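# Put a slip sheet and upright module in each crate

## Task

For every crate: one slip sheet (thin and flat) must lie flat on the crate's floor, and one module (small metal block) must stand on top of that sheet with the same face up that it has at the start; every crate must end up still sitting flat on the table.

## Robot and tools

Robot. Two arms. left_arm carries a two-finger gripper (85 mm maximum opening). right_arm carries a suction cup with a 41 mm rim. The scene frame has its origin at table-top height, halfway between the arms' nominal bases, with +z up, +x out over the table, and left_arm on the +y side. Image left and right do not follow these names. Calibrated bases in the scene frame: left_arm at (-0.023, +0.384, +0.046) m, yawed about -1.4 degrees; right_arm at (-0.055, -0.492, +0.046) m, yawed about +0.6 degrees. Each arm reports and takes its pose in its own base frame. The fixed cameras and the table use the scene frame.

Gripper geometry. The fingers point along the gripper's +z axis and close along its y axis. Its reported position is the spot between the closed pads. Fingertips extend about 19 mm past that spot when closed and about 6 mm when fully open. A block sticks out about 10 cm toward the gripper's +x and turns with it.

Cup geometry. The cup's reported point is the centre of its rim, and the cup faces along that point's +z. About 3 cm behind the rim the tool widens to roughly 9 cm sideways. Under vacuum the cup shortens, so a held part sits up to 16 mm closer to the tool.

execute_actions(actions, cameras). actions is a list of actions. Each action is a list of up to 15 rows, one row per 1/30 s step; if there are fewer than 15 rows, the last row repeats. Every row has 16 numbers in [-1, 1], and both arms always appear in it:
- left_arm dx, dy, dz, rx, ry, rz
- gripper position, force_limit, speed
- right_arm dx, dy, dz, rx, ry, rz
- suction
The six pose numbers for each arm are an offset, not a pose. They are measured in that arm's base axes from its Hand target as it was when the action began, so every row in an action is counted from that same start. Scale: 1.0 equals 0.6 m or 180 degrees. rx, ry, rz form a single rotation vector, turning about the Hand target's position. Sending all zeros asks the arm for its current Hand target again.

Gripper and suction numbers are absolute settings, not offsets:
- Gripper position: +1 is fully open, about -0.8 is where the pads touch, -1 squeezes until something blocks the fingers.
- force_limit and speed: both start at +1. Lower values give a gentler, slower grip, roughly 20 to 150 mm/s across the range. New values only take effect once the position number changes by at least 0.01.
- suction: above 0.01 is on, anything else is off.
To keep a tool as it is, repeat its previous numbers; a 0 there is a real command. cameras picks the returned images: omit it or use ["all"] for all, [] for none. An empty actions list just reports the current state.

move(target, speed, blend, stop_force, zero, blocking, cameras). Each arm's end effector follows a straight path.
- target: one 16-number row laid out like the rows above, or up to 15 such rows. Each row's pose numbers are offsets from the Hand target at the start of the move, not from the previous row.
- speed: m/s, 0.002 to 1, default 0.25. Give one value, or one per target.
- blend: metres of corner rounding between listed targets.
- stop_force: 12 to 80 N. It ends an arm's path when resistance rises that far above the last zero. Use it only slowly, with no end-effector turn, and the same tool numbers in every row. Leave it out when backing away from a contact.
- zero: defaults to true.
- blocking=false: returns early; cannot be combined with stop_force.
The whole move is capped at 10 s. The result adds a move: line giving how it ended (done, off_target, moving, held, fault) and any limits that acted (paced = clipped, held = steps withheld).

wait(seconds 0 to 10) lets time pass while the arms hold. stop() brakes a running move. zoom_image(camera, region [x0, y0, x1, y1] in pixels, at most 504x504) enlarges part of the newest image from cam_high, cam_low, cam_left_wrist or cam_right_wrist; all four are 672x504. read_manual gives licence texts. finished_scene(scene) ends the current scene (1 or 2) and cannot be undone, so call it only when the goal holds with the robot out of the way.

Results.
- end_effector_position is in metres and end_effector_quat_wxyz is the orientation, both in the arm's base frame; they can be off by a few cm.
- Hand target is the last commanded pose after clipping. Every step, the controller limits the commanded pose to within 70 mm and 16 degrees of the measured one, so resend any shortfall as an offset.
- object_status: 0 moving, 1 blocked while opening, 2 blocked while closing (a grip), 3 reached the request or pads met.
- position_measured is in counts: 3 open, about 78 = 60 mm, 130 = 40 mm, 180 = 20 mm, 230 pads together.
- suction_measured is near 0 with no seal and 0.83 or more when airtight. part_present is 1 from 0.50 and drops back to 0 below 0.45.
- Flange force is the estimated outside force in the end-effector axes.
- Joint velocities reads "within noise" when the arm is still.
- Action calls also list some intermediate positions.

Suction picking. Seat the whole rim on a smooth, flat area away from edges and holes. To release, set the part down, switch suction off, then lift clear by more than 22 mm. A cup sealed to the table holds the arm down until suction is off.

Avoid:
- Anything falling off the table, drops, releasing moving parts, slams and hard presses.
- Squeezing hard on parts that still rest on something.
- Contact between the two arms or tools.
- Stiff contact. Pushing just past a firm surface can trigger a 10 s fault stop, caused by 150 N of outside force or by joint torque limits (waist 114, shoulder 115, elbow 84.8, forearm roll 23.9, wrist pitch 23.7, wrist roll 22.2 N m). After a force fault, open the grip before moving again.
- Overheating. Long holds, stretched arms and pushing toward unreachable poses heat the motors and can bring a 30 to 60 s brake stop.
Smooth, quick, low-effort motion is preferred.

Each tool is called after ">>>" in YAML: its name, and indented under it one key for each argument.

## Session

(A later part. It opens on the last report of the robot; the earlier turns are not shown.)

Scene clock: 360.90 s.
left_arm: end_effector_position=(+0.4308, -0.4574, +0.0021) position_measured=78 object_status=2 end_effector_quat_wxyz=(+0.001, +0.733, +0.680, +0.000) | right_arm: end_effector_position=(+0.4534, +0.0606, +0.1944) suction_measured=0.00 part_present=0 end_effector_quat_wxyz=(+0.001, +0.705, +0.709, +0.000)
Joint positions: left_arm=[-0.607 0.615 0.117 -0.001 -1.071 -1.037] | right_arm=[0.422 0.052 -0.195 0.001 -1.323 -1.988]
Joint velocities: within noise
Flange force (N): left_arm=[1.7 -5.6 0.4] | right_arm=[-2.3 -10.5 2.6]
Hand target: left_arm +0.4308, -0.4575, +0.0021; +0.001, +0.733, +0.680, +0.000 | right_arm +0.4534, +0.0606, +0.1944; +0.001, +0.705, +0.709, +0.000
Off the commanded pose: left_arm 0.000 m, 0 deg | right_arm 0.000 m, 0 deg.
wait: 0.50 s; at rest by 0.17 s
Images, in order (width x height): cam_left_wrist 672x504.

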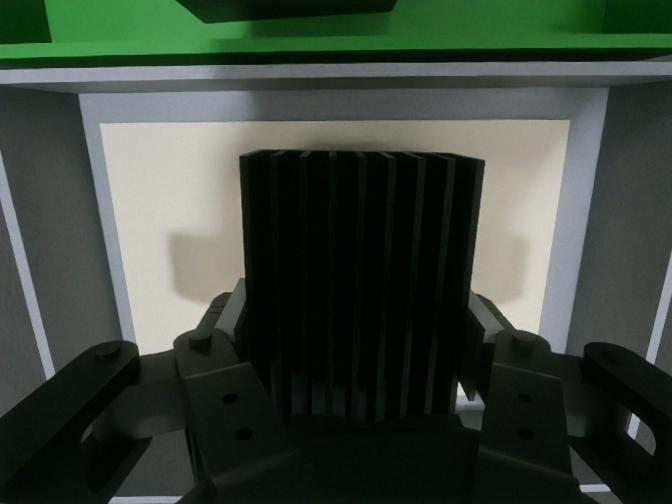

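>>> move:
  target: [0,0,-0.045,0,0,0,-1,-0.7,-1,0,0,0,0,0,0,0]
  speed: 0.02
  stop_force: 12
  cameras: ["cam_left_wrist"]

>>> execute_actions:
  actions:
    - [[0,0,0.002,0,0,0,1,-0.7,-1,0,0,0,0,0,0,0]]
    - [[0,0,0,0,0,0,1,-0.7,-1,0,0,0,0,0,0,0]]
    - [[0,0,0,0,0,0,1,-0.7,-1,0,0,0,0,0,0,0]]
  cameras: ["cam_left_wrist"]

>>> move:
  target:
    - [0,0,0.03,0,0,0,1,-0.7,-1,0,0,0,0,0,0,0]
    - [0,0.0,0.3,0,0,0,1,-0.7,-1,0,0,0,0,0,0,0]
  speed: [0.08,0.2]
  cameras: ["cam_left_wrist"]

>>> zoom_image:
  camera: "cam_left_wrist"
  region: [130, 0, 530, 300]

Scene clock: 375.77 s.
left_arm: end_effector_position=(+0.4309, -0.4575, -0.0136) position_measured=78 object_status=2 end_effector_quat_wxyz=(+0.001, +0.733, +0.680, +0.000) | right_arm: end_effector_position=(+0.4534, +0.0606, +0.1944) suction_measured=0.00 part_present=0 end_effector_quat_wxyz=(+0.001, +0.705, +0.709, +0.000)
Joint positions: left_arm=[-0.607 0.634 0.106 -0.001 -1.041 -1.037] | right_arm=[0.422 0.052 -0.195 0.001 -1.323 -1.988]
Joint velocities: within noise
Flange force (N): left_arm=[3.1 -6.8 -24.0] | right_arm=[-2.1 -10.4 2.9]
Hand target: left_arm +0.4309, -0.4575, -0.0136; +0.001, +0.733, +0.680, +0.000 (not the last commanded pose) | right_arm +0.4534, +0.0606, +0.1944; +0.001, +0.705, +0.709, +0.000
Off the commanded pose: left_arm 0.011 m, 0 deg | right_arm 0.000 m, 0 deg.
move: contact (left_arm)
Images, in order (width x height): cam_left_wrist 672x504.

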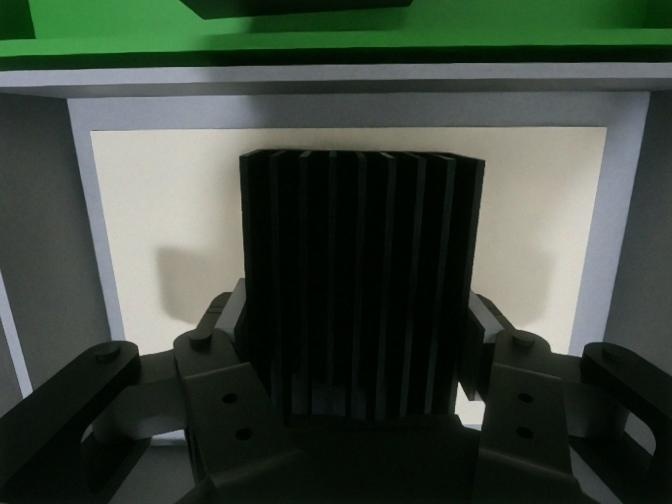

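Scene clock: 377.47 s.
left_arm: end_effector_position=(+0.4309, -0.4575, -0.0124) position_measured=3 object_status=0 end_effector_quat_wxyz=(+0.001, +0.733, +0.680, +0.000) | right_arm: end_effector_position=(+0.4534, +0.0606, +0.1944) suction_measured=0.00 part_present=0 end_effector_quat_wxyz=(+0.001, +0.705, +0.709, +0.000)
Joint positions: left_arm=[-0.607 0.632 0.107 -0.001 -1.044 -1.037] | right_arm=[0.422 0.052 -0.195 0.001 -1.323 -1.988]
Joint velocities: within noise
Flange force (N): left_arm=[1.4 -5.9 -2.0] | right_arm=[-2.0 -10.2 2.9]
Flange force at the end of the 1st action (N): left_arm=[1.1 -5.2 -2.0] | right_arm=[-2.0 -10.2 2.6]
Flange force at the end of the 2nd action (N): left_arm=[1.2 -5.6 -1.7] | right_arm=[-1.9 -9.7 2.8]
Hand target: left_arm +0.4309, -0.4575, -0.0124; +0.001, +0.733, +0.680, +0.000 | right_arm +0.4534, +0.0606, +0.1944; +0.001, +0.705, +0.709, +0.000
Off the commanded pose: left_arm 0.000 m, 0 deg | right_arm 0.000 m, 0 deg.
Step readings (end_effector_position of left_arm | right_arm; steps 1 to 15: 1st action; 16 to 30: 2nd action; 31 to 45: 3rd action):
0: (+0.4309, -0.4575, -0.0136) | (+0.4534, +0.0606, +0.1944)
1: (+0.4309, -0.4575, -0.0136) | (+0.4534, +0.0606, +0.1944)
2: (+0.4308, -0.4574, -0.0136) | (+0.4534, +0.0606, +0.1944)
4: (+0.4305, -0.4572, -0.0133) | (+0.4534, +0.0606, +0.1944)
8: (+0.4307, -0.4574, -0.0127) | (+0.4534, +0.0606, +0.1944)
15: (+0.4309, -0.4575, -0.0124) | (+0.4534, +0.0606, +0.1944)
16: (+0.4309, -0.4575, -0.0124) | (+0.4534, +0.0606, +0.1944)
17: (+0.4309, -0.4575, -0.0124) | (+0.4534, +0.0606, +0.1944)
19: (+0.4309, -0.4575, -0.0124) | (+0.4534, +0.0606, +0.1944)
23: (+0.4309, -0.4575, -0.0124) | (+0.4534, +0.0606, +0.1944)
30: (+0.4309, -0.4575, -0.0124) | (+0.4534, +0.0606, +0.1944)
31: (+0.4309, -0.4575, -0.0124) | (+0.4534, +0.0606, +0.1944)
32: (+0.4309, -0.4575, -0.0124) | (+0.4534, +0.0606, +0.1944)
34: (+0.4309, -0.4575, -0.0124) | (+0.4534, +0.0606, +0.1944)
38: (+0.4309, -0.4575, -0.0124) | (+0.4534, +0.0606, +0.1944)
45: (+0.4309, -0.4575, -0.0124) | (+0.4534, +0.0606, +0.1944)
Images, in order (width x height): cam_left_wrist 672x504.

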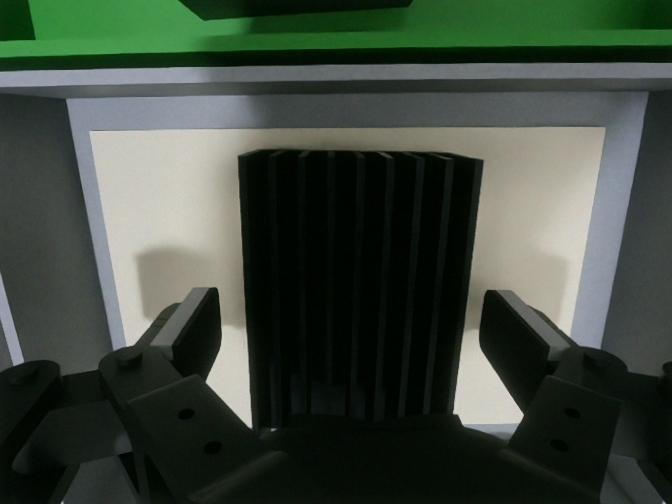

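Scene clock: 378.97 s.
left_arm: end_effector_position=(+0.4309, -0.4574, +0.1678) position_measured=3 object_status=3 end_effector_quat_wxyz=(+0.001, +0.733, +0.680, +0.000) | right_arm: end_effector_position=(+0.4534, +0.0606, +0.1944) suction_measured=0.00 part_present=0 end_effector_quat_wxyz=(+0.001, +0.705, +0.709, +0.000)
Joint positions: left_arm=[-0.607 0.481 0.322 -0.001 -1.409 -1.038] | right_arm=[0.422 0.052 -0.195 0.001 -1.323 -1.988]
Joint velocities: within noise
Flange force (N): left_arm=[1.4 -5.5 1.0] | right_arm=[-1.8 -10.1 2.8]
Hand target: left_arm +0.4309, -0.4575, +0.1676; +0.001, +0.733, +0.680, +0.000 | right_arm +0.4534, +0.0606, +0.1944; +0.001, +0.705, +0.709, +0.000
Off the commanded pose: left_arm 0.000 m, 0 deg | right_arm 0.000 m, 0 deg.
move: done
Images, in order (width x height): cam_left_wrist 672x504.

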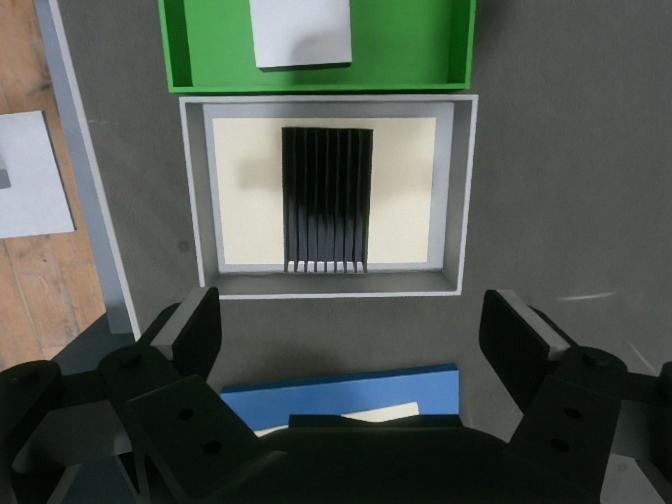

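Scaled by 1.260 from the camera's 672x504 image, which has a finer 960x720 frame.

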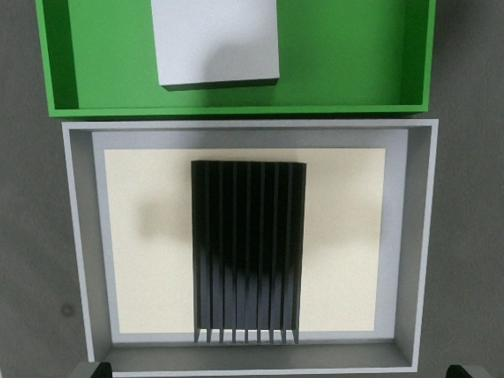

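>>> move:
  target:
    - [-0.0213,0.239,0,0,0,0.013,1,-0.7,-1,0,0,0,0,0,0,0]
    - [-0.0213,0.239,-0.236,0,0,0.013,1,-0.7,-1,0,0,0,0,0,0,0]
  speed: 0.2
  cameras: ["cam_left_wrist"]

Scene clock: 390.27 s.
left_arm: end_effector_position=(+0.4181, -0.3141, +0.0261) position_measured=3 object_status=3 end_effector_quat_wxyz=(+0.001, +0.719, +0.695, +0.001) | right_arm: end_effector_position=(+0.4534, +0.0606, +0.1944) suction_measured=0.00 part_present=0 end_effector_quat_wxyz=(+0.001, +0.705, +0.709, +0.000)
Joint positions: left_arm=[-0.393 0.357 -0.21 0 -1.002 -1.211] | right_arm=[0.422 0.052 -0.195 0.001 -1.323 -1.988]
Joint velocities: within noise
Flange force (N): left_arm=[0.1 -4.8 -1.6] | right_arm=[-2.1 -10.6 2.7]
Hand target: left_arm +0.4181, -0.3141, +0.0260; +0.001, +0.719, +0.695, +0.000 | right_arm +0.4534, +0.0606, +0.1944; +0.001, +0.705, +0.709, +0.000
Off the commanded pose: left_arm 0.000 m, 0 deg | right_arm 0.000 m, 0 deg.
move: done
Images, in order (width x height): cam_left_wrist 672x504.

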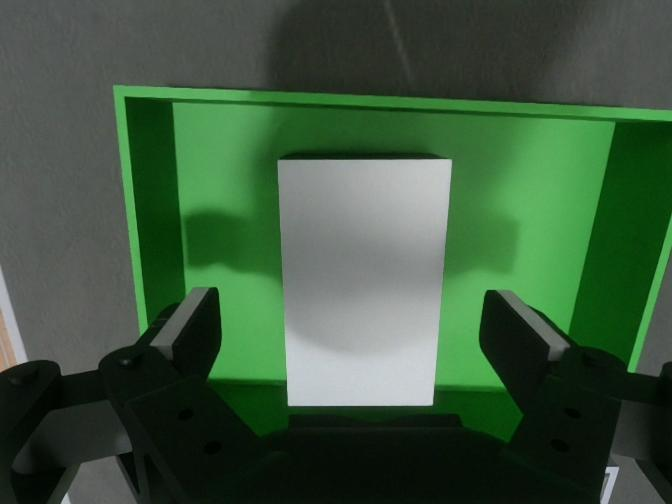

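>>> move:
  target:
    - [0.0088,-0.0085,0,0,0,0,1,-0.7,-1,0,0,0,0,0,0,0]
    - [0.0088,-0.0085,-0.069,0,0,0,1,-0.7,-1,0,0,0,0,0,0,0]
  speed: [0.1,0.06]
  stop_force: 15
  cameras: ["cam_left_wrist"]

>>> execute_actions:
  actions:
    - [[0,0,0,0,0,0,-1,-0.7,-1,0,0,0,0,0,0,0]]
    - [[0,0,0,0,0,0,-1,-0.7,-1,0,0,0,0,0,0,0]]
    - [[0,0,0,0,0,0,-1,-0.7,-1,0,0,0,0,0,0,0]]
  cameras: ["cam_left_wrist"]

Scene clock: 405.27 s.
left_arm: end_effector_position=(+0.4234, -0.3192, -0.0154) position_measured=3 object_status=3 end_effector_quat_wxyz=(+0.001, +0.719, +0.695, +0.000) | right_arm: end_effector_position=(+0.4534, +0.0606, +0.1944) suction_measured=0.00 part_present=0 end_effector_quat_wxyz=(+0.001, +0.705, +0.709, +0.000)
Joint positions: left_arm=[-0.398 0.431 -0.22 0 -0.918 -1.205] | right_arm=[0.422 0.052 -0.195 0.001 -1.323 -1.988]
Joint velocities: within noise
Flange force (N): left_arm=[-0.6 -4.4 -2.4] | right_arm=[-2.0 -9.9 2.8]
Hand target: left_arm +0.4234, -0.3192, -0.0154; +0.001, +0.719, +0.695, +0.000 | right_arm +0.4534, +0.0606, +0.1944; +0.001, +0.705, +0.709, +0.000
Off the commanded pose: left_arm 0.000 m, 0 deg | right_arm 0.000 m, 0 deg.
move: done
Images, in order (width x height): cam_left_wrist 672x504.

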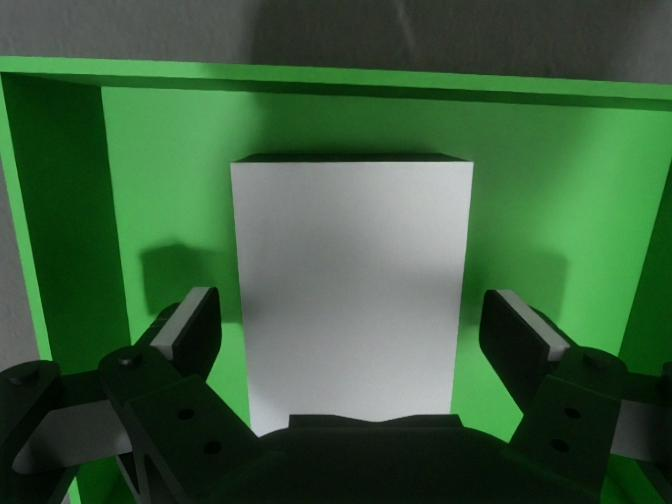

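Scene clock: 406.97 s.
left_arm: end_effector_position=(+0.4234, -0.3192, -0.0154) position_measured=77 object_status=0 end_effector_quat_wxyz=(+0.001, +0.719, +0.695, +0.000) | right_arm: end_effector_position=(+0.4534, +0.0606, +0.1944) suction_measured=0.00 part_present=0 end_effector_quat_wxyz=(+0.001, +0.705, +0.709, +0.000)
Joint positions: left_arm=[-0.398 0.431 -0.22 0 -0.918 -1.205] | right_arm=[0.422 0.052 -0.195 0.001 -1.323 -1.988]
Joint velocities: within noise
Flange force (N): left_arm=[0.1 -5.4 -13.3] | right_arm=[-2.0 -10.5 3.1]
Flange force at the end of the 1st action (N): left_arm=[-0.3 -4.5 -2.2] | right_arm=[-2.2 -10.3 3.0]
Flange force at the end of the 2nd action (N): left_arm=[-0.4 -4.2 -2.2] | right_arm=[-1.8 -10.2 2.6]
Hand target: left_arm +0.4234, -0.3192, -0.0154; +0.001, +0.719, +0.695, +0.000 | right_arm +0.4534, +0.0606, +0.1944; +0.001, +0.705, +0.709, +0.000
Off the commanded pose: left_arm 0.000 m, 0 deg | right_arm 0.000 m, 0 deg.
Step readings (end_effector_position of left_arm | right_arm; steps 1 to 15: 1st action; 16 to 30: 2nd action; 31 to 45: 3rd action):
0: (+0.4234, -0.3192, -0.0154) | (+0.4534, +0.0606, +0.1944)
1: (+0.4234, -0.3192, -0.0154) | (+0.4534, +0.0606, +0.1944)
2: (+0.4234, -0.3192, -0.0154) | (+0.4534, +0.0606, +0.1944)
4: (+0.4234, -0.3192, -0.0154) | (+0.4534, +0.0606, +0.1944)
8: (+0.4234, -0.3192, -0.0154) | (+0.4534, +0.0606, +0.1944)
15: (+0.4234, -0.3192, -0.0154) | (+0.4534, +0.0606, +0.1944)
16: (+0.4234, -0.3192, -0.0154) | (+0.4534, +0.0606, +0.1944)
17: (+0.4234, -0.3192, -0.0154) | (+0.4534, +0.0606, +0.1944)
19: (+0.4234, -0.3192, -0.0154) | (+0.4534, +0.0606, +0.1944)
23: (+0.4234, -0.3192, -0.0154) | (+0.4534, +0.0606, +0.1944)
30: (+0.4234, -0.3192, -0.0154) | (+0.4534, +0.0606, +0.1944)
31: (+0.4234, -0.3192, -0.0154) | (+0.4534, +0.0606, +0.1944)
32: (+0.4234, -0.3192, -0.0154) | (+0.4534, +0.0606, +0.1944)
34: (+0.4234, -0.3192, -0.0154) | (+0.4534, +0.0606, +0.1944)
38: (+0.4234, -0.3192, -0.0154) | (+0.4534, +0.0606, +0.1944)
45: (+0.4234, -0.3192, -0.0154) | (+0.4534, +0.0606, +0.1944)
Images, in order (width x height): cam_left_wrist 672x504.

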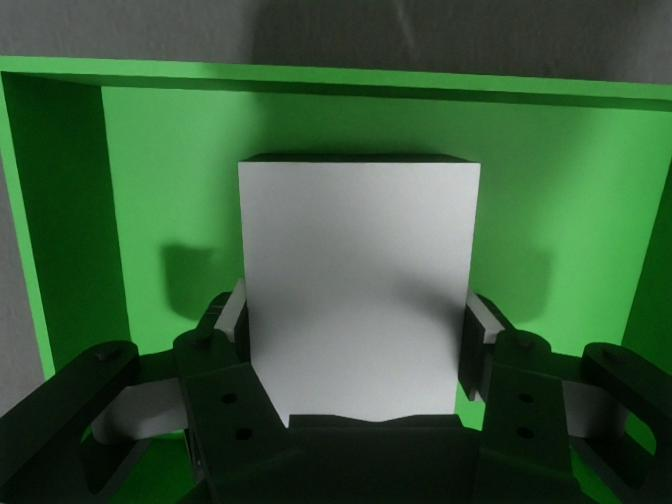

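>>> move:
  target:
    - [0,0,0.02,0,0,0,-1,-0.7,-1,0,0,0,0,0,0,0]
    - [0,0,0.25,0,0,0,-1,-0.7,-1,-0.0018,0.1432,-0.0703,0,0,-0.002,0]
    - [0,0.5,0.25,0,0,0,-1,-0.7,-1,-0.0018,0.1432,-0.0703,0,0,-0.002,0]
  speed: [0.05,0.2,0.25]
  blend: [0,0.04,0]
  cameras: ["cam_right_wrist","cam_left_wrist"]

>>> move:
  target:
    - [0,0,0,0,0,0,-1,-0.7,-1,0,0.66,0,0,0,0,0]
  speed: 0.3
  cameras: ["cam_right_wrist"]

Scene clock: 420.93 s.
left_arm: end_effector_position=(+0.4234, -0.0192, +0.1347) position_measured=77 object_status=2 end_effector_quat_wxyz=(+0.001, +0.719, +0.695, +0.001) | right_arm: end_effector_position=(+0.4523, +0.1465, +0.1523) suction_measured=0.00 part_present=0 end_effector_quat_wxyz=(+0.001, +0.708, +0.707, +0.000)
Joint positions: left_arm=[0.267 -0.003 -0.354 0.001 -1.217 -1.872] | right_arm=[0.591 0.128 -0.215 0.001 -1.228 -2.164]
Joint velocities: within noise
Flange force (N): left_arm=[-4.0 -3.7 1.7] | right_arm=[-4.3 -10.2 1.4]
Hand target: left_arm +0.4234, -0.0192, +0.1346; +0.001, +0.719, +0.695, +0.000 | right_arm +0.4523, +0.1465, +0.1523; +0.001, +0.708, +0.707, +0.000
Off the commanded pose: left_arm 0.000 m, 0 deg | right_arm 0.000 m, 0 deg.
move: done
Images, in order (width x height): cam_left_wrist 672x504, cam_right_wrist 672x504.

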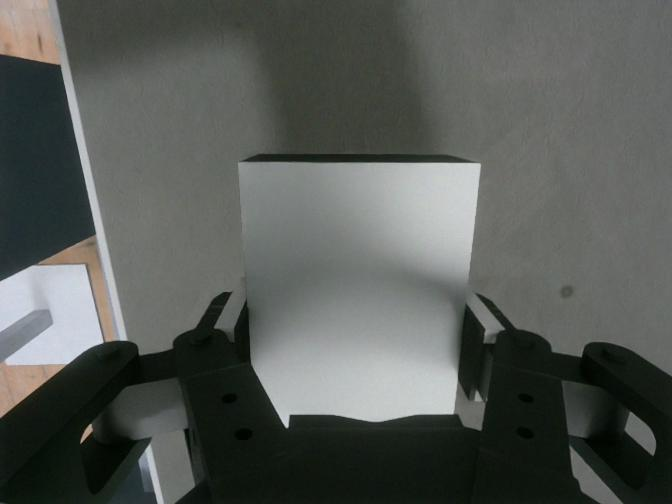

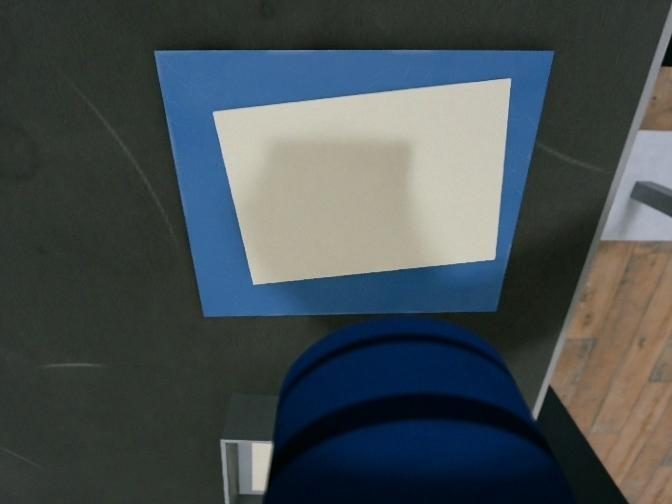

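Scene clock: 422.87 s.
left_arm: end_effector_position=(+0.4234, -0.0192, +0.1346) position_measured=77 object_status=2 end_effector_quat_wxyz=(+0.001, +0.719, +0.695, +0.000) | right_arm: end_effector_position=(+0.4523, +0.5425, +0.1523) suction_measured=0.00 part_present=0 end_effector_quat_wxyz=(+0.001, +0.708, +0.707, +0.000)
Joint positions: left_arm=[0.267 -0.002 -0.354 0.001 -1.217 -1.872] | right_arm=[1.061 0.709 0.595 0.001 -1.457 -2.634]
Joint velocities: within noise
Flange force (N): left_arm=[-4.0 -3.2 1.4] | right_arm=[-16.9 -12.1 3.0]
Hand target: left_arm +0.4234, -0.0192, +0.1346; +0.001, +0.719, +0.695, +0.000 | right_arm +0.4523, +0.5425, +0.1523; +0.001, +0.708, +0.707, +0.000
Off the commanded pose: left_arm 0.000 m, 0 deg | right_arm 0.000 m, 0 deg.
move: done
Images, in order (width x height): cam_right_wrist 672x504.

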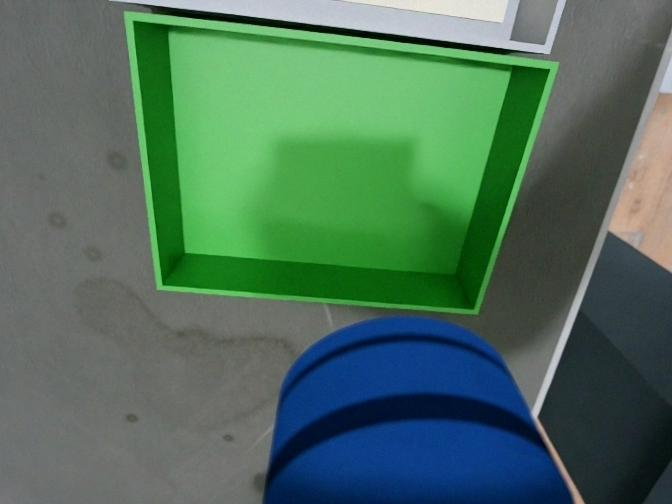

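>>> move:
  target:
    - [0,0,0,0,0,0,-1,-0.7,-1,0,-0.3,0.05,0,0,0.25,0]
    - [0,0,0,0,0,0,-1,-0.7,-1,-0.0143,-0.6248,0.0,0,0,0.5,0]
    - [0,0,0,0,0,0,-1,-0.7,-1,-0.0143,-0.6248,-0.27,0,0,0.5,0]
  speed: 0.35
  blend: [0.03,0.03,0]
  cameras: ["cam_right_wrist"]

>>> move:
  target: [0,0,0,0,0,0,-1,-0.7,-1,0,0,-0.07,0,0,0,1]
  speed: 0.02
  stop_force: 12
  cameras: []

>>> move:
  target:
    - [0,0,0,0,0,0,-1,-0.7,-1,0,0,0.06,0,0,0,1]
    - [0,0,0,0,0,0,-1,-0.7,-1,0,0,0.22,0,0,0,1]
    - [0,0,0,0,0,0,-1,-0.7,-1,0.0367,0.655,0.22,0,0,-0.0617,1]
    - [0,0,0,0,0,0,-1,-0.7,-1,0.0367,0.655,0.082,0,0,-0.0617,1]
  speed: [0.06,0.15,0.25,0.1]
  blend: [0,0.03,0,0]
  cameras: ["cam_high","cam_low"]

>>> zoom_image:
  camera: "cam_high"
  region: [300, 130, 400, 220]

>>> zoom_image:
  camera: "cam_low"
  region: [350, 230, 510, 310]

Scene clock: 461.80 s.
left_arm: end_effector_position=(+0.4234, -0.0192, +0.1346) position_measured=77 object_status=2 end_effector_quat_wxyz=(+0.001, +0.719, +0.695, +0.000) | right_arm: end_effector_position=(+0.4437, +0.1676, -0.0097) suction_measured=0.00 part_present=0 end_effector_quat_wxyz=(+0.000, +0.001, +1.000, +0.000)
Joint positions: left_arm=[0.267 -0.002 -0.354 0.001 -1.217 -1.872] | right_arm=[0.639 0.337 -0.393 0 -0.84 -0.64]
Joint velocities: within noise
Flange force (N): left_arm=[-3.6 -3.7 1.7] | right_arm=[10.8 -4.7 -2.5]
Hand target: left_arm +0.4234, -0.0192, +0.1346; +0.001, +0.719, +0.695, +0.000 | right_arm +0.4437, +0.1676, -0.0097; +0.000, +0.001, +1.000, +0.000
Off the commanded pose: left_arm 0.000 m, 0 deg | right_arm 0.000 m, 0 deg.
move: done
Images, in order (width x height): cam_right_wrist 672x504.

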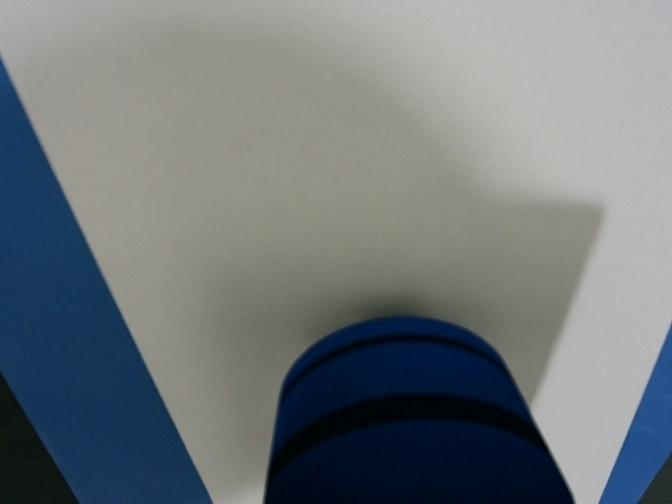

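Scene clock: 464.13 s.
left_arm: end_effector_position=(+0.4234, -0.0192, +0.1346) position_measured=77 object_status=2 end_effector_quat_wxyz=(+0.001, +0.719, +0.695, +0.000) | right_arm: end_effector_position=(+0.4437, +0.1676, -0.0439) suction_measured=0.96 part_present=1 end_effector_quat_wxyz=(+0.000, +0.001, +1.000, +0.000)
Joint positions: left_arm=[0.267 -0.002 -0.354 0.001 -1.217 -1.872] | right_arm=[0.639 0.4 -0.411 0 -0.759 -0.64]
Joint velocities: within noise
Flange force (N): left_arm=[-3.8 -3.5 1.5] | right_arm=[16.0 -5.1 -36.3]
Hand target: left_arm +0.4234, -0.0192, +0.1346; +0.001, +0.719, +0.695, +0.000 | right_arm +0.4437, +0.1676, -0.0439; +0.000, +0.001, +1.000, +0.000 (not the last commanded pose)
Off the commanded pose: left_arm 0.000 m, 0 deg | right_arm 0.008 m, 0 deg.
move: contact (right_arm)
No camera images: "cameras" was empty.

Scene clock: 468.23 s.
left_arm: end_effector_position=(+0.4234, -0.0192, +0.1346) position_measured=77 object_status=2 end_effector_quat_wxyz=(+0.001, +0.719, +0.695, +0.000) | right_arm: end_effector_position=(+0.4657, +0.5606, +0.0053) suction_measured=0.96 part_present=1 end_effector_quat_wxyz=(+0.000, +0.098, +0.995, +0.000)
Joint positions: left_arm=[0.267 -0.002 -0.354 0.001 -1.217 -1.872] | right_arm=[1.057 0.87 0.517 0 -1.216 -1.253]
Joint velocities: within noise
Flange force (N): left_arm=[-3.5 -3.8 1.7] | right_arm=[8.2 -16.3 -1.5]
Hand target: left_arm +0.4234, -0.0192, +0.1346; +0.001, +0.719, +0.695, +0.000 | right_arm +0.4658, +0.5606, +0.0053; +0.000, +0.098, +0.995, +0.000
Off the commanded pose: left_arm 0.000 m, 0 deg | right_arm 0.000 m, 0 deg.
move: done
Images, in order (width x height): cam_high 672x504, cam_low 672x504.

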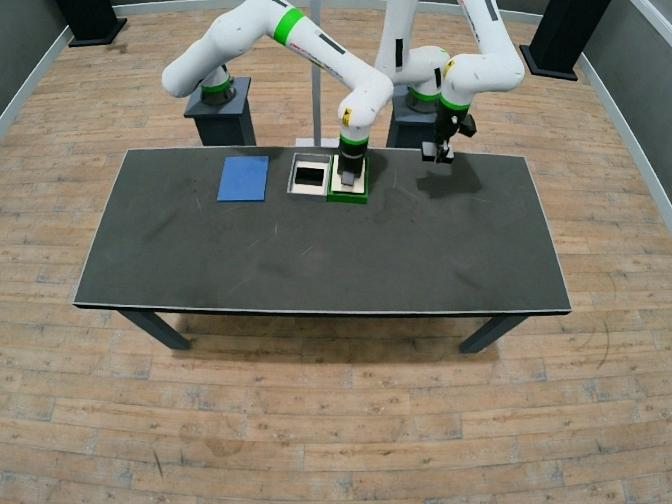

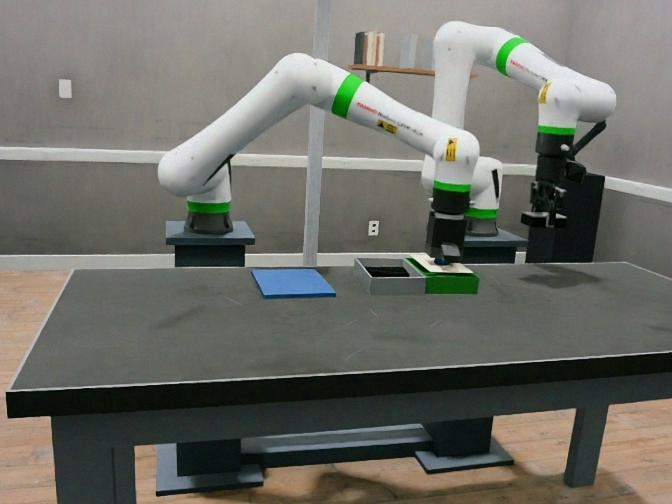

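Scaled by 5.040 from the camera's 672x504 image, which has a finer 960x720 frame.

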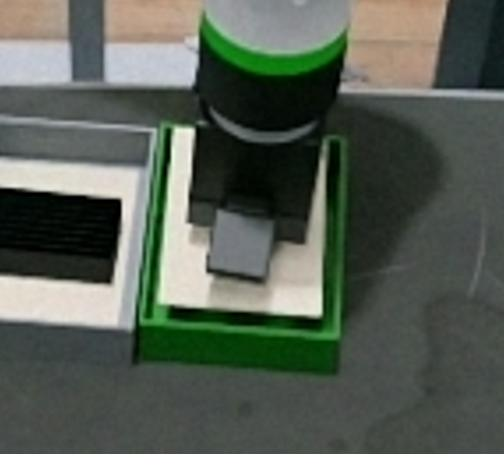

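Scaled by 3.150 from the camera's 672x504 image, which has a finer 960x720 frame.

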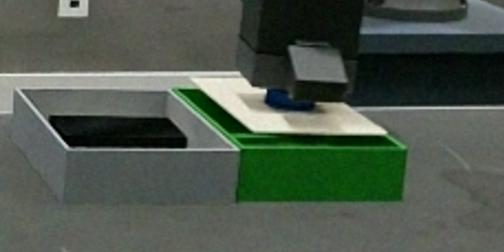

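>>> move:
  target:
    - [0,0,0,0,0,0,-1,-0.7,-1,-0.015,0.0017,0,0,0,0,1]
    - [0,0,0,0,0,0,-1,-0.7,-1,-0.015,0.0017,-0.026,0,0,0,1]
  speed: 0.06
  cameras: ["cam_high","cam_low"]

>>> zoom_image:
  camera: "cam_high"
  region: [300, 130, 400, 220]

>>> zoom_image:
  camera: "cam_low"
  region: [350, 230, 510, 310]

Scene clock: 486.23 s.
left_arm: end_effector_position=(+0.4234, -0.0192, +0.1346) position_measured=77 object_status=2 end_effector_quat_wxyz=(+0.001, +0.719, +0.695, +0.000) | right_arm: end_effector_position=(+0.4568, +0.5616, -0.0103) suction_measured=0.96 part_present=1 end_effector_quat_wxyz=(+0.000, +0.098, +0.995, +0.000)
Joint positions: left_arm=[0.267 -0.002 -0.354 0.001 -1.217 -1.872] | right_arm=[1.069 0.873 0.483 0 -1.179 -1.264]
Joint velocities: within noise
Flange force (N): left_arm=[-3.6 -4.0 1.9] | right_arm=[7.9 -15.6 -2.2]
Hand target: left_arm +0.4234, -0.0192, +0.1346; +0.001, +0.719, +0.695, +0.000 | right_arm +0.4568, +0.5616, -0.0103; +0.000, +0.098, +0.995, +0.000
Off the commanded pose: left_arm 0.000 m, 0 deg | right_arm 0.000 m, 0 deg.
move: done
Images, in order (width x height): cam_high 672x504, cam_low 672x504.

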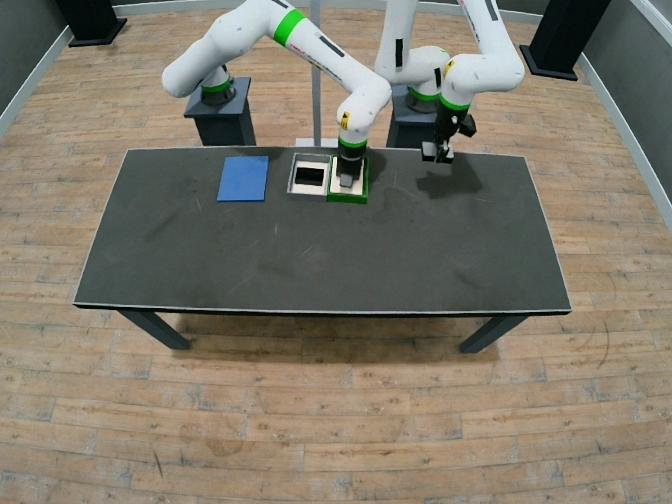

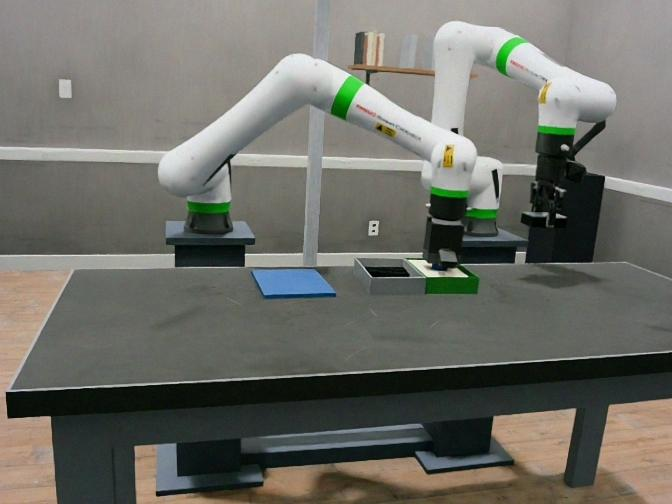

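Scaled by 5.040 from the camera's 672x504 image, which has a finer 960x720 frame.

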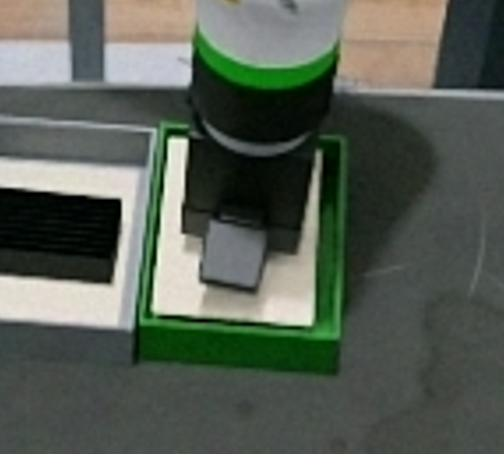

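Scaled by 3.150 from the camera's 672x504 image, which has a finer 960x720 frame.

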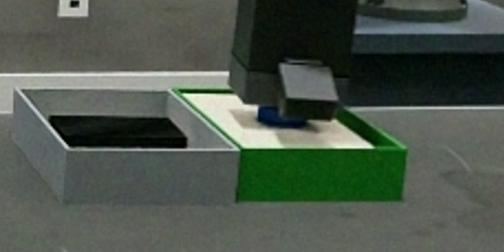

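>>> move:
  target:
    - [0,0,0,0,0,0,-1,-0.7,-1,-0.0065,0.0085,0,0,0,0.003,1]
    - [0,0,0,0,0,0,-1,-0.7,-1,-0.0065,0.0085,-0.012,0,0,0.003,1]
  speed: 0.05
  cameras: ["cam_high","cam_low"]

>>> zoom_image:
  camera: "cam_high"
  region: [300, 130, 400, 220]

>>> zoom_image:
  camera: "cam_low"
  region: [350, 230, 510, 310]

Scene clock: 500.57 s.
left_arm: end_effector_position=(+0.4234, -0.0192, +0.1346) position_measured=77 object_status=2 end_effector_quat_wxyz=(+0.001, +0.719, +0.695, +0.000) | right_arm: end_effector_position=(+0.4529, +0.5667, -0.0175) suction_measured=0.96 part_present=1 end_effector_quat_wxyz=(+0.000, +0.093, +0.996, +0.000)
Joint positions: left_arm=[0.267 -0.002 -0.354 0.001 -1.217 -1.872] | right_arm=[1.077 0.885 0.485 0 -1.17 -1.263]
Joint velocities: within noise
Flange force (N): left_arm=[-3.8 -3.7 1.6] | right_arm=[8.2 -16.4 -1.9]
Hand target: left_arm +0.4234, -0.0192, +0.1346; +0.001, +0.719, +0.695, +0.000 | right_arm +0.4529, +0.5667, -0.0175; +0.000, +0.093, +0.996, +0.000
Off the commanded pose: left_arm 0.000 m, 0 deg | right_arm 0.000 m, 0 deg.
move: done
Images, in order (width x height): cam_high 672x504, cam_low 672x504.

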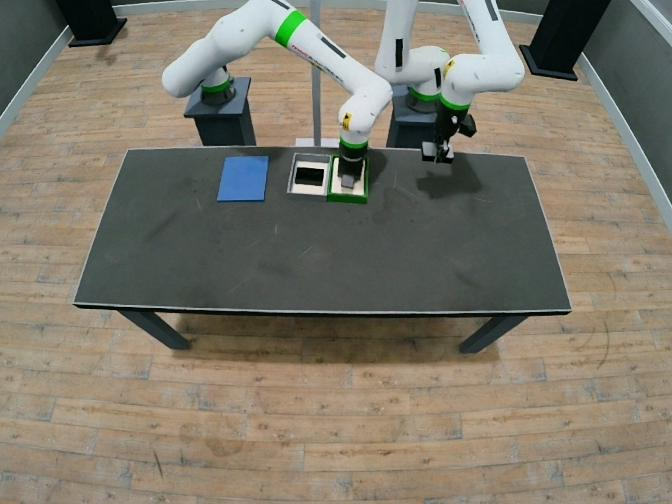

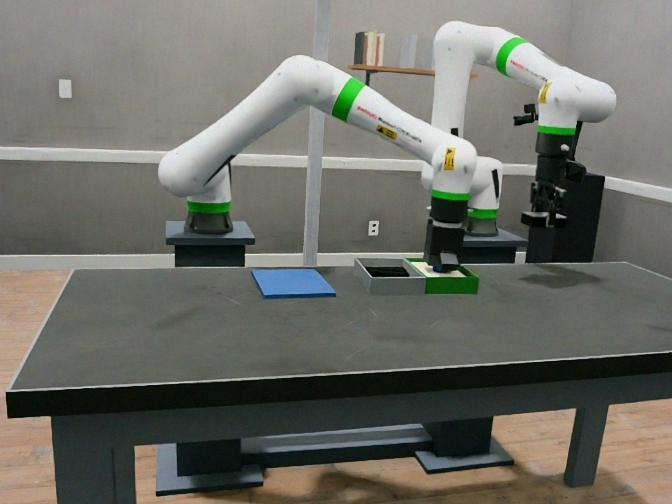

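Scaled by 5.040 from the camera's 672x504 image, which has a finer 960x720 frame.

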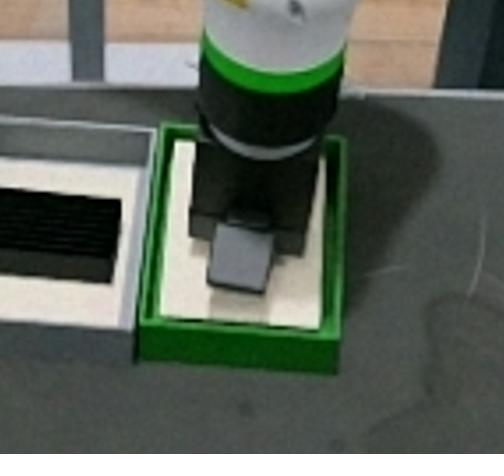

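Scaled by 3.150 from the camera's 672x504 image, which has a finer 960x720 frame.

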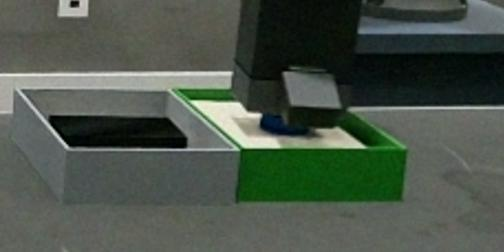

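>>> move:
  target:
    - [0,0,0,0,0,0,-1,-0.7,-1,-0.003,0.001,0,0,0,0,1]
    - [0,0,0,0,0,0,-1,-0.7,-1,-0.003,0.001,-0.07,0,0,0,1]
  speed: 0.02
  stop_force: 12
  cameras: ["cam_high"]

>>> execute_actions:
  actions:
    - [[0,0,0,0,0,0,-1,-0.7,-1,0,0,0.003,0,0,0,0]]
    - [[0,0,0,0,0,0,-1,-0.7,-1,0,0,0,0,0,0,0]]
  cameras: []

>>> move:
  target:
    - [0,0,0,0,0,0,-1,-0.7,-1,0,0,0.05,0,0,0,0]
    - [0,0,0,0,0,0,-1,-0.7,-1,0,0,0.33,0,0,0,0]
    - [0,0,0,0,0,0,-1,-0.7,-1,0,-0.85,0.4,0,0,0,0]
  speed: [0.05,0.2,0.35]
  blend: [0,0.04,0]
  cameras: ["cam_high","cam_low"]

>>> zoom_image:
  camera: "cam_high"
  region: [270, 130, 390, 220]

>>> move:
  target:
    - [0,-0.5,0,0,0,0,-1,-0.7,-1,0,0,0,0,0,0,0]
    - [0,-0.5,-0.22,0,0,0,-1,-0.7,-1,0,0,0,0,0,0,0]
  speed: [0.25,0.15]
  cameras: ["cam_left_wrist"]

Scene clock: 522.33 s.
left_arm: end_effector_position=(+0.4234, -0.0192, +0.1346) position_measured=77 object_status=2 end_effector_quat_wxyz=(+0.001, +0.719, +0.695, +0.000) | right_arm: end_effector_position=(+0.4511, +0.5674, -0.0455) suction_measured=0.96 part_present=1 end_effector_quat_wxyz=(+0.000, +0.093, +0.996, +0.000)
Joint positions: left_arm=[0.267 -0.002 -0.354 0.001 -1.217 -1.872] | right_arm=[1.08 0.915 0.468 0 -1.123 -1.266]
Joint velocities: within noise
Flange force (N): left_arm=[-4.0 -3.4 1.7] | right_arm=[8.0 -14.7 -24.9]
Hand target: left_arm +0.4234, -0.0192, +0.1346; +0.001, +0.719, +0.695, +0.000 | right_arm +0.4511, +0.5674, -0.0455; +0.000, +0.093, +0.996, +0.000 (not the last commanded pose)
Off the commanded pose: left_arm 0.000 m, 0 deg | right_arm 0.014 m, 0 deg.
move: contact (right_arm); path passed 1 of 2 targets
Images, in order (width x height): cam_high 672x504.

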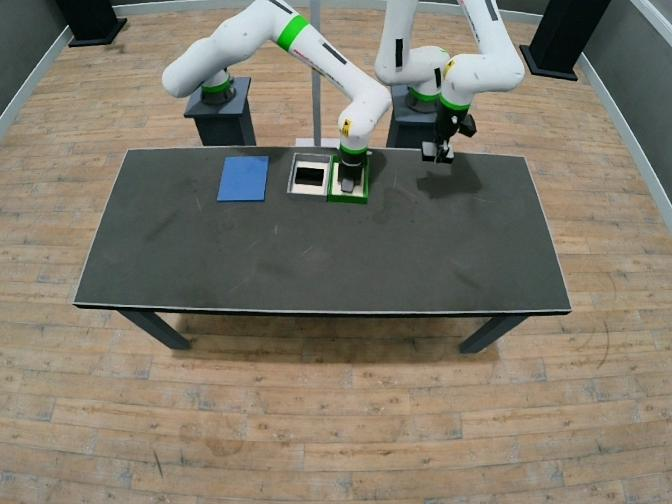

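Scene clock: 523.53 s.
left_arm: end_effector_position=(+0.4234, -0.0192, +0.1346) position_measured=77 object_status=2 end_effector_quat_wxyz=(+0.001, +0.719, +0.695, +0.000) | right_arm: end_effector_position=(+0.4511, +0.5674, -0.0437) suction_measured=0.00 part_present=0 end_effector_quat_wxyz=(+0.000, +0.093, +0.996, +0.000)
Joint positions: left_arm=[0.267 -0.002 -0.354 0.001 -1.217 -1.872] | right_arm=[1.08 0.913 0.469 0 -1.126 -1.266]
Joint velocities: within noise
Flange force (N): left_arm=[-3.9 -3.6 1.7] | right_arm=[7.0 -14.7 -18.7]
Flange force at the end of the 1st action (N): left_arm=[-3.8 -3.4 1.4] | right_arm=[7.0 -14.4 -19.6]
Hand target: left_arm +0.4234, -0.0192, +0.1346; +0.001, +0.719, +0.695, +0.000 | right_arm +0.4511, +0.5674, -0.0437; +0.000, +0.093, +0.996, +0.000
Off the commanded pose: left_arm 0.000 m, 0 deg | right_arm 0.000 m, 0 deg.
Step readings (end_effector_position of left_arm | right_arm; steps 1 to 15: 1st action; 16 to 30: 2nd action):
0: (+0.4234, -0.0192, +0.1346) | (+0.4511, +0.5674, -0.0455)
1: (+0.4234, -0.0192, +0.1346) | (+0.4511, +0.5674, -0.0455)
2: (+0.4234, -0.0192, +0.1346) | (+0.4510, +0.5673, -0.0454)
4: (+0.4234, -0.0192, +0.1346) | (+0.4509, +0.5670, -0.0446)
8: (+0.4234, -0.0192, +0.1346) | (+0.4510, +0.5672, -0.0440)
15: (+0.4234, -0.0192, +0.1346) | (+0.4511, +0.5674, -0.0437)
16: (+0.4234, -0.0192, +0.1346) | (+0.4511, +0.5674, -0.0437)
17: (+0.4234, -0.0192, +0.1346) | (+0.4511, +0.5674, -0.0437)
19: (+0.4234, -0.0192, +0.1346) | (+0.4511, +0.5674, -0.0437)
23: (+0.4234, -0.0192, +0.1346) | (+0.4511, +0.5674, -0.0437)
30: (+0.4234, -0.0192, +0.1346) | (+0.4511, +0.5674, -0.0437)
No camera images: "cameras" was empty.

Scene clock: 526.97 s.
left_arm: end_effector_position=(+0.4234, -0.0192, +0.1346) position_measured=77 object_status=2 end_effector_quat_wxyz=(+0.001, +0.719, +0.695, +0.000) | right_arm: end_effector_position=(+0.4511, +0.0574, +0.1963) suction_measured=0.00 part_present=0 end_effector_quat_wxyz=(+0.000, +0.093, +0.996, +0.000)
Joint positions: left_arm=[0.267 -0.002 -0.354 0.001 -1.217 -1.872] | right_arm=[0.416 0.044 -0.199 0 -1.327 -0.602]
Joint velocities: within noise
Flange force (N): left_arm=[-3.6 -3.6 1.5] | right_arm=[10.3 -4.2 2.6]
Hand target: left_arm +0.4234, -0.0192, +0.1346; +0.001, +0.719, +0.695, +0.000 | right_arm +0.4511, +0.0574, +0.1963; +0.000, +0.093, +0.996, +0.000
Off the commanded pose: left_arm 0.000 m, 0 deg | right_arm 0.000 m, 0 deg.
move: done
Images, in order (width x height): cam_high 672x504, cam_low 672x504.

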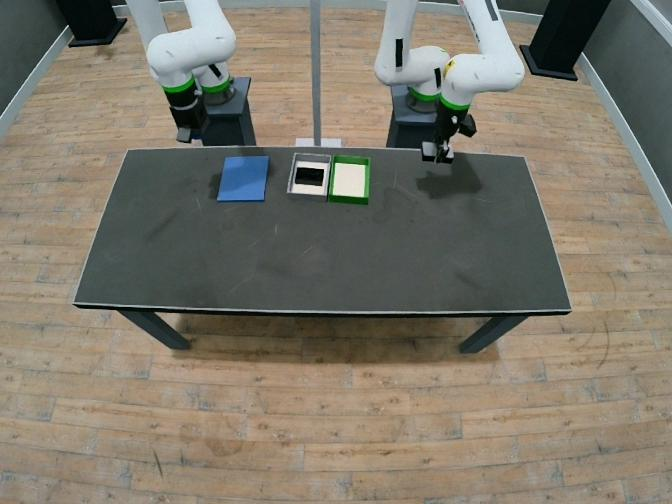

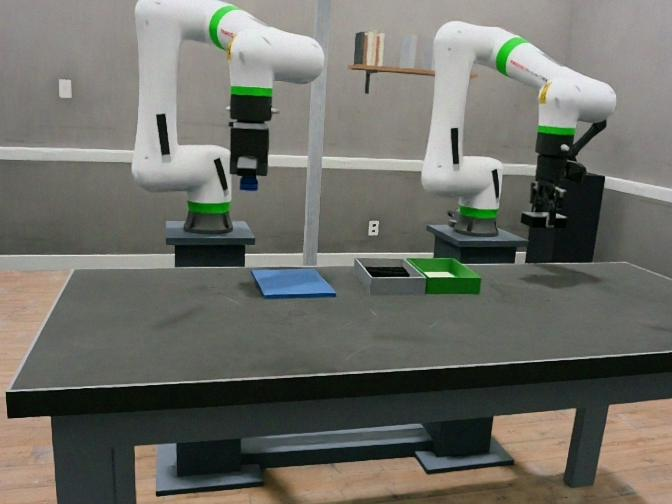

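Scaled by 4.200 from the camera's 672x504 image, which has a finer 960x720 frame.

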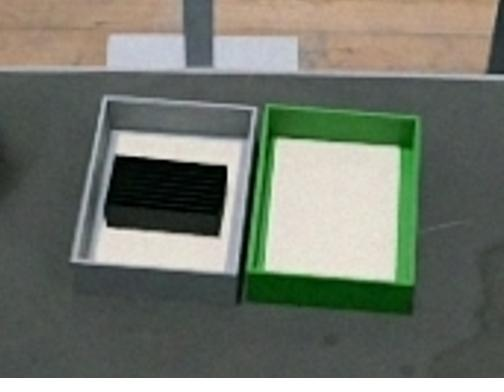

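Scene clock: 529.57 s.
left_arm: end_effector_position=(+0.4234, -0.3192, +0.0026) position_measured=77 object_status=2 end_effector_quat_wxyz=(+0.001, +0.719, +0.695, +0.001) | right_arm: end_effector_position=(+0.4511, +0.0574, +0.1963) suction_measured=0.00 part_present=0 end_effector_quat_wxyz=(+0.000, +0.093, +0.996, +0.000)
Joint positions: left_arm=[-0.398 0.405 -0.207 0 -0.957 -1.205] | right_arm=[0.416 0.044 -0.199 0 -1.327 -0.602]
Joint velocities: within noise
Flange force (N): left_arm=[-0.6 -4.9 -0.6] | right_arm=[10.0 -4.1 2.8]
Hand target: left_arm +0.4234, -0.3192, +0.0026; +0.001, +0.719, +0.695, +0.000 | right_arm +0.4511, +0.0574, +0.1963; +0.000, +0.093, +0.996, +0.000
Off the commanded pose: left_arm 0.000 m, 0 deg | right_arm 0.000 m, 0 deg.
move: done
Images, in order (width x height): cam_left_wrist 672x504.

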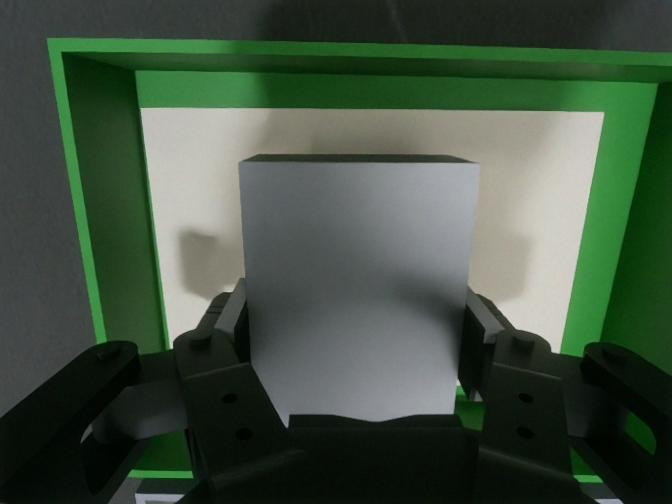

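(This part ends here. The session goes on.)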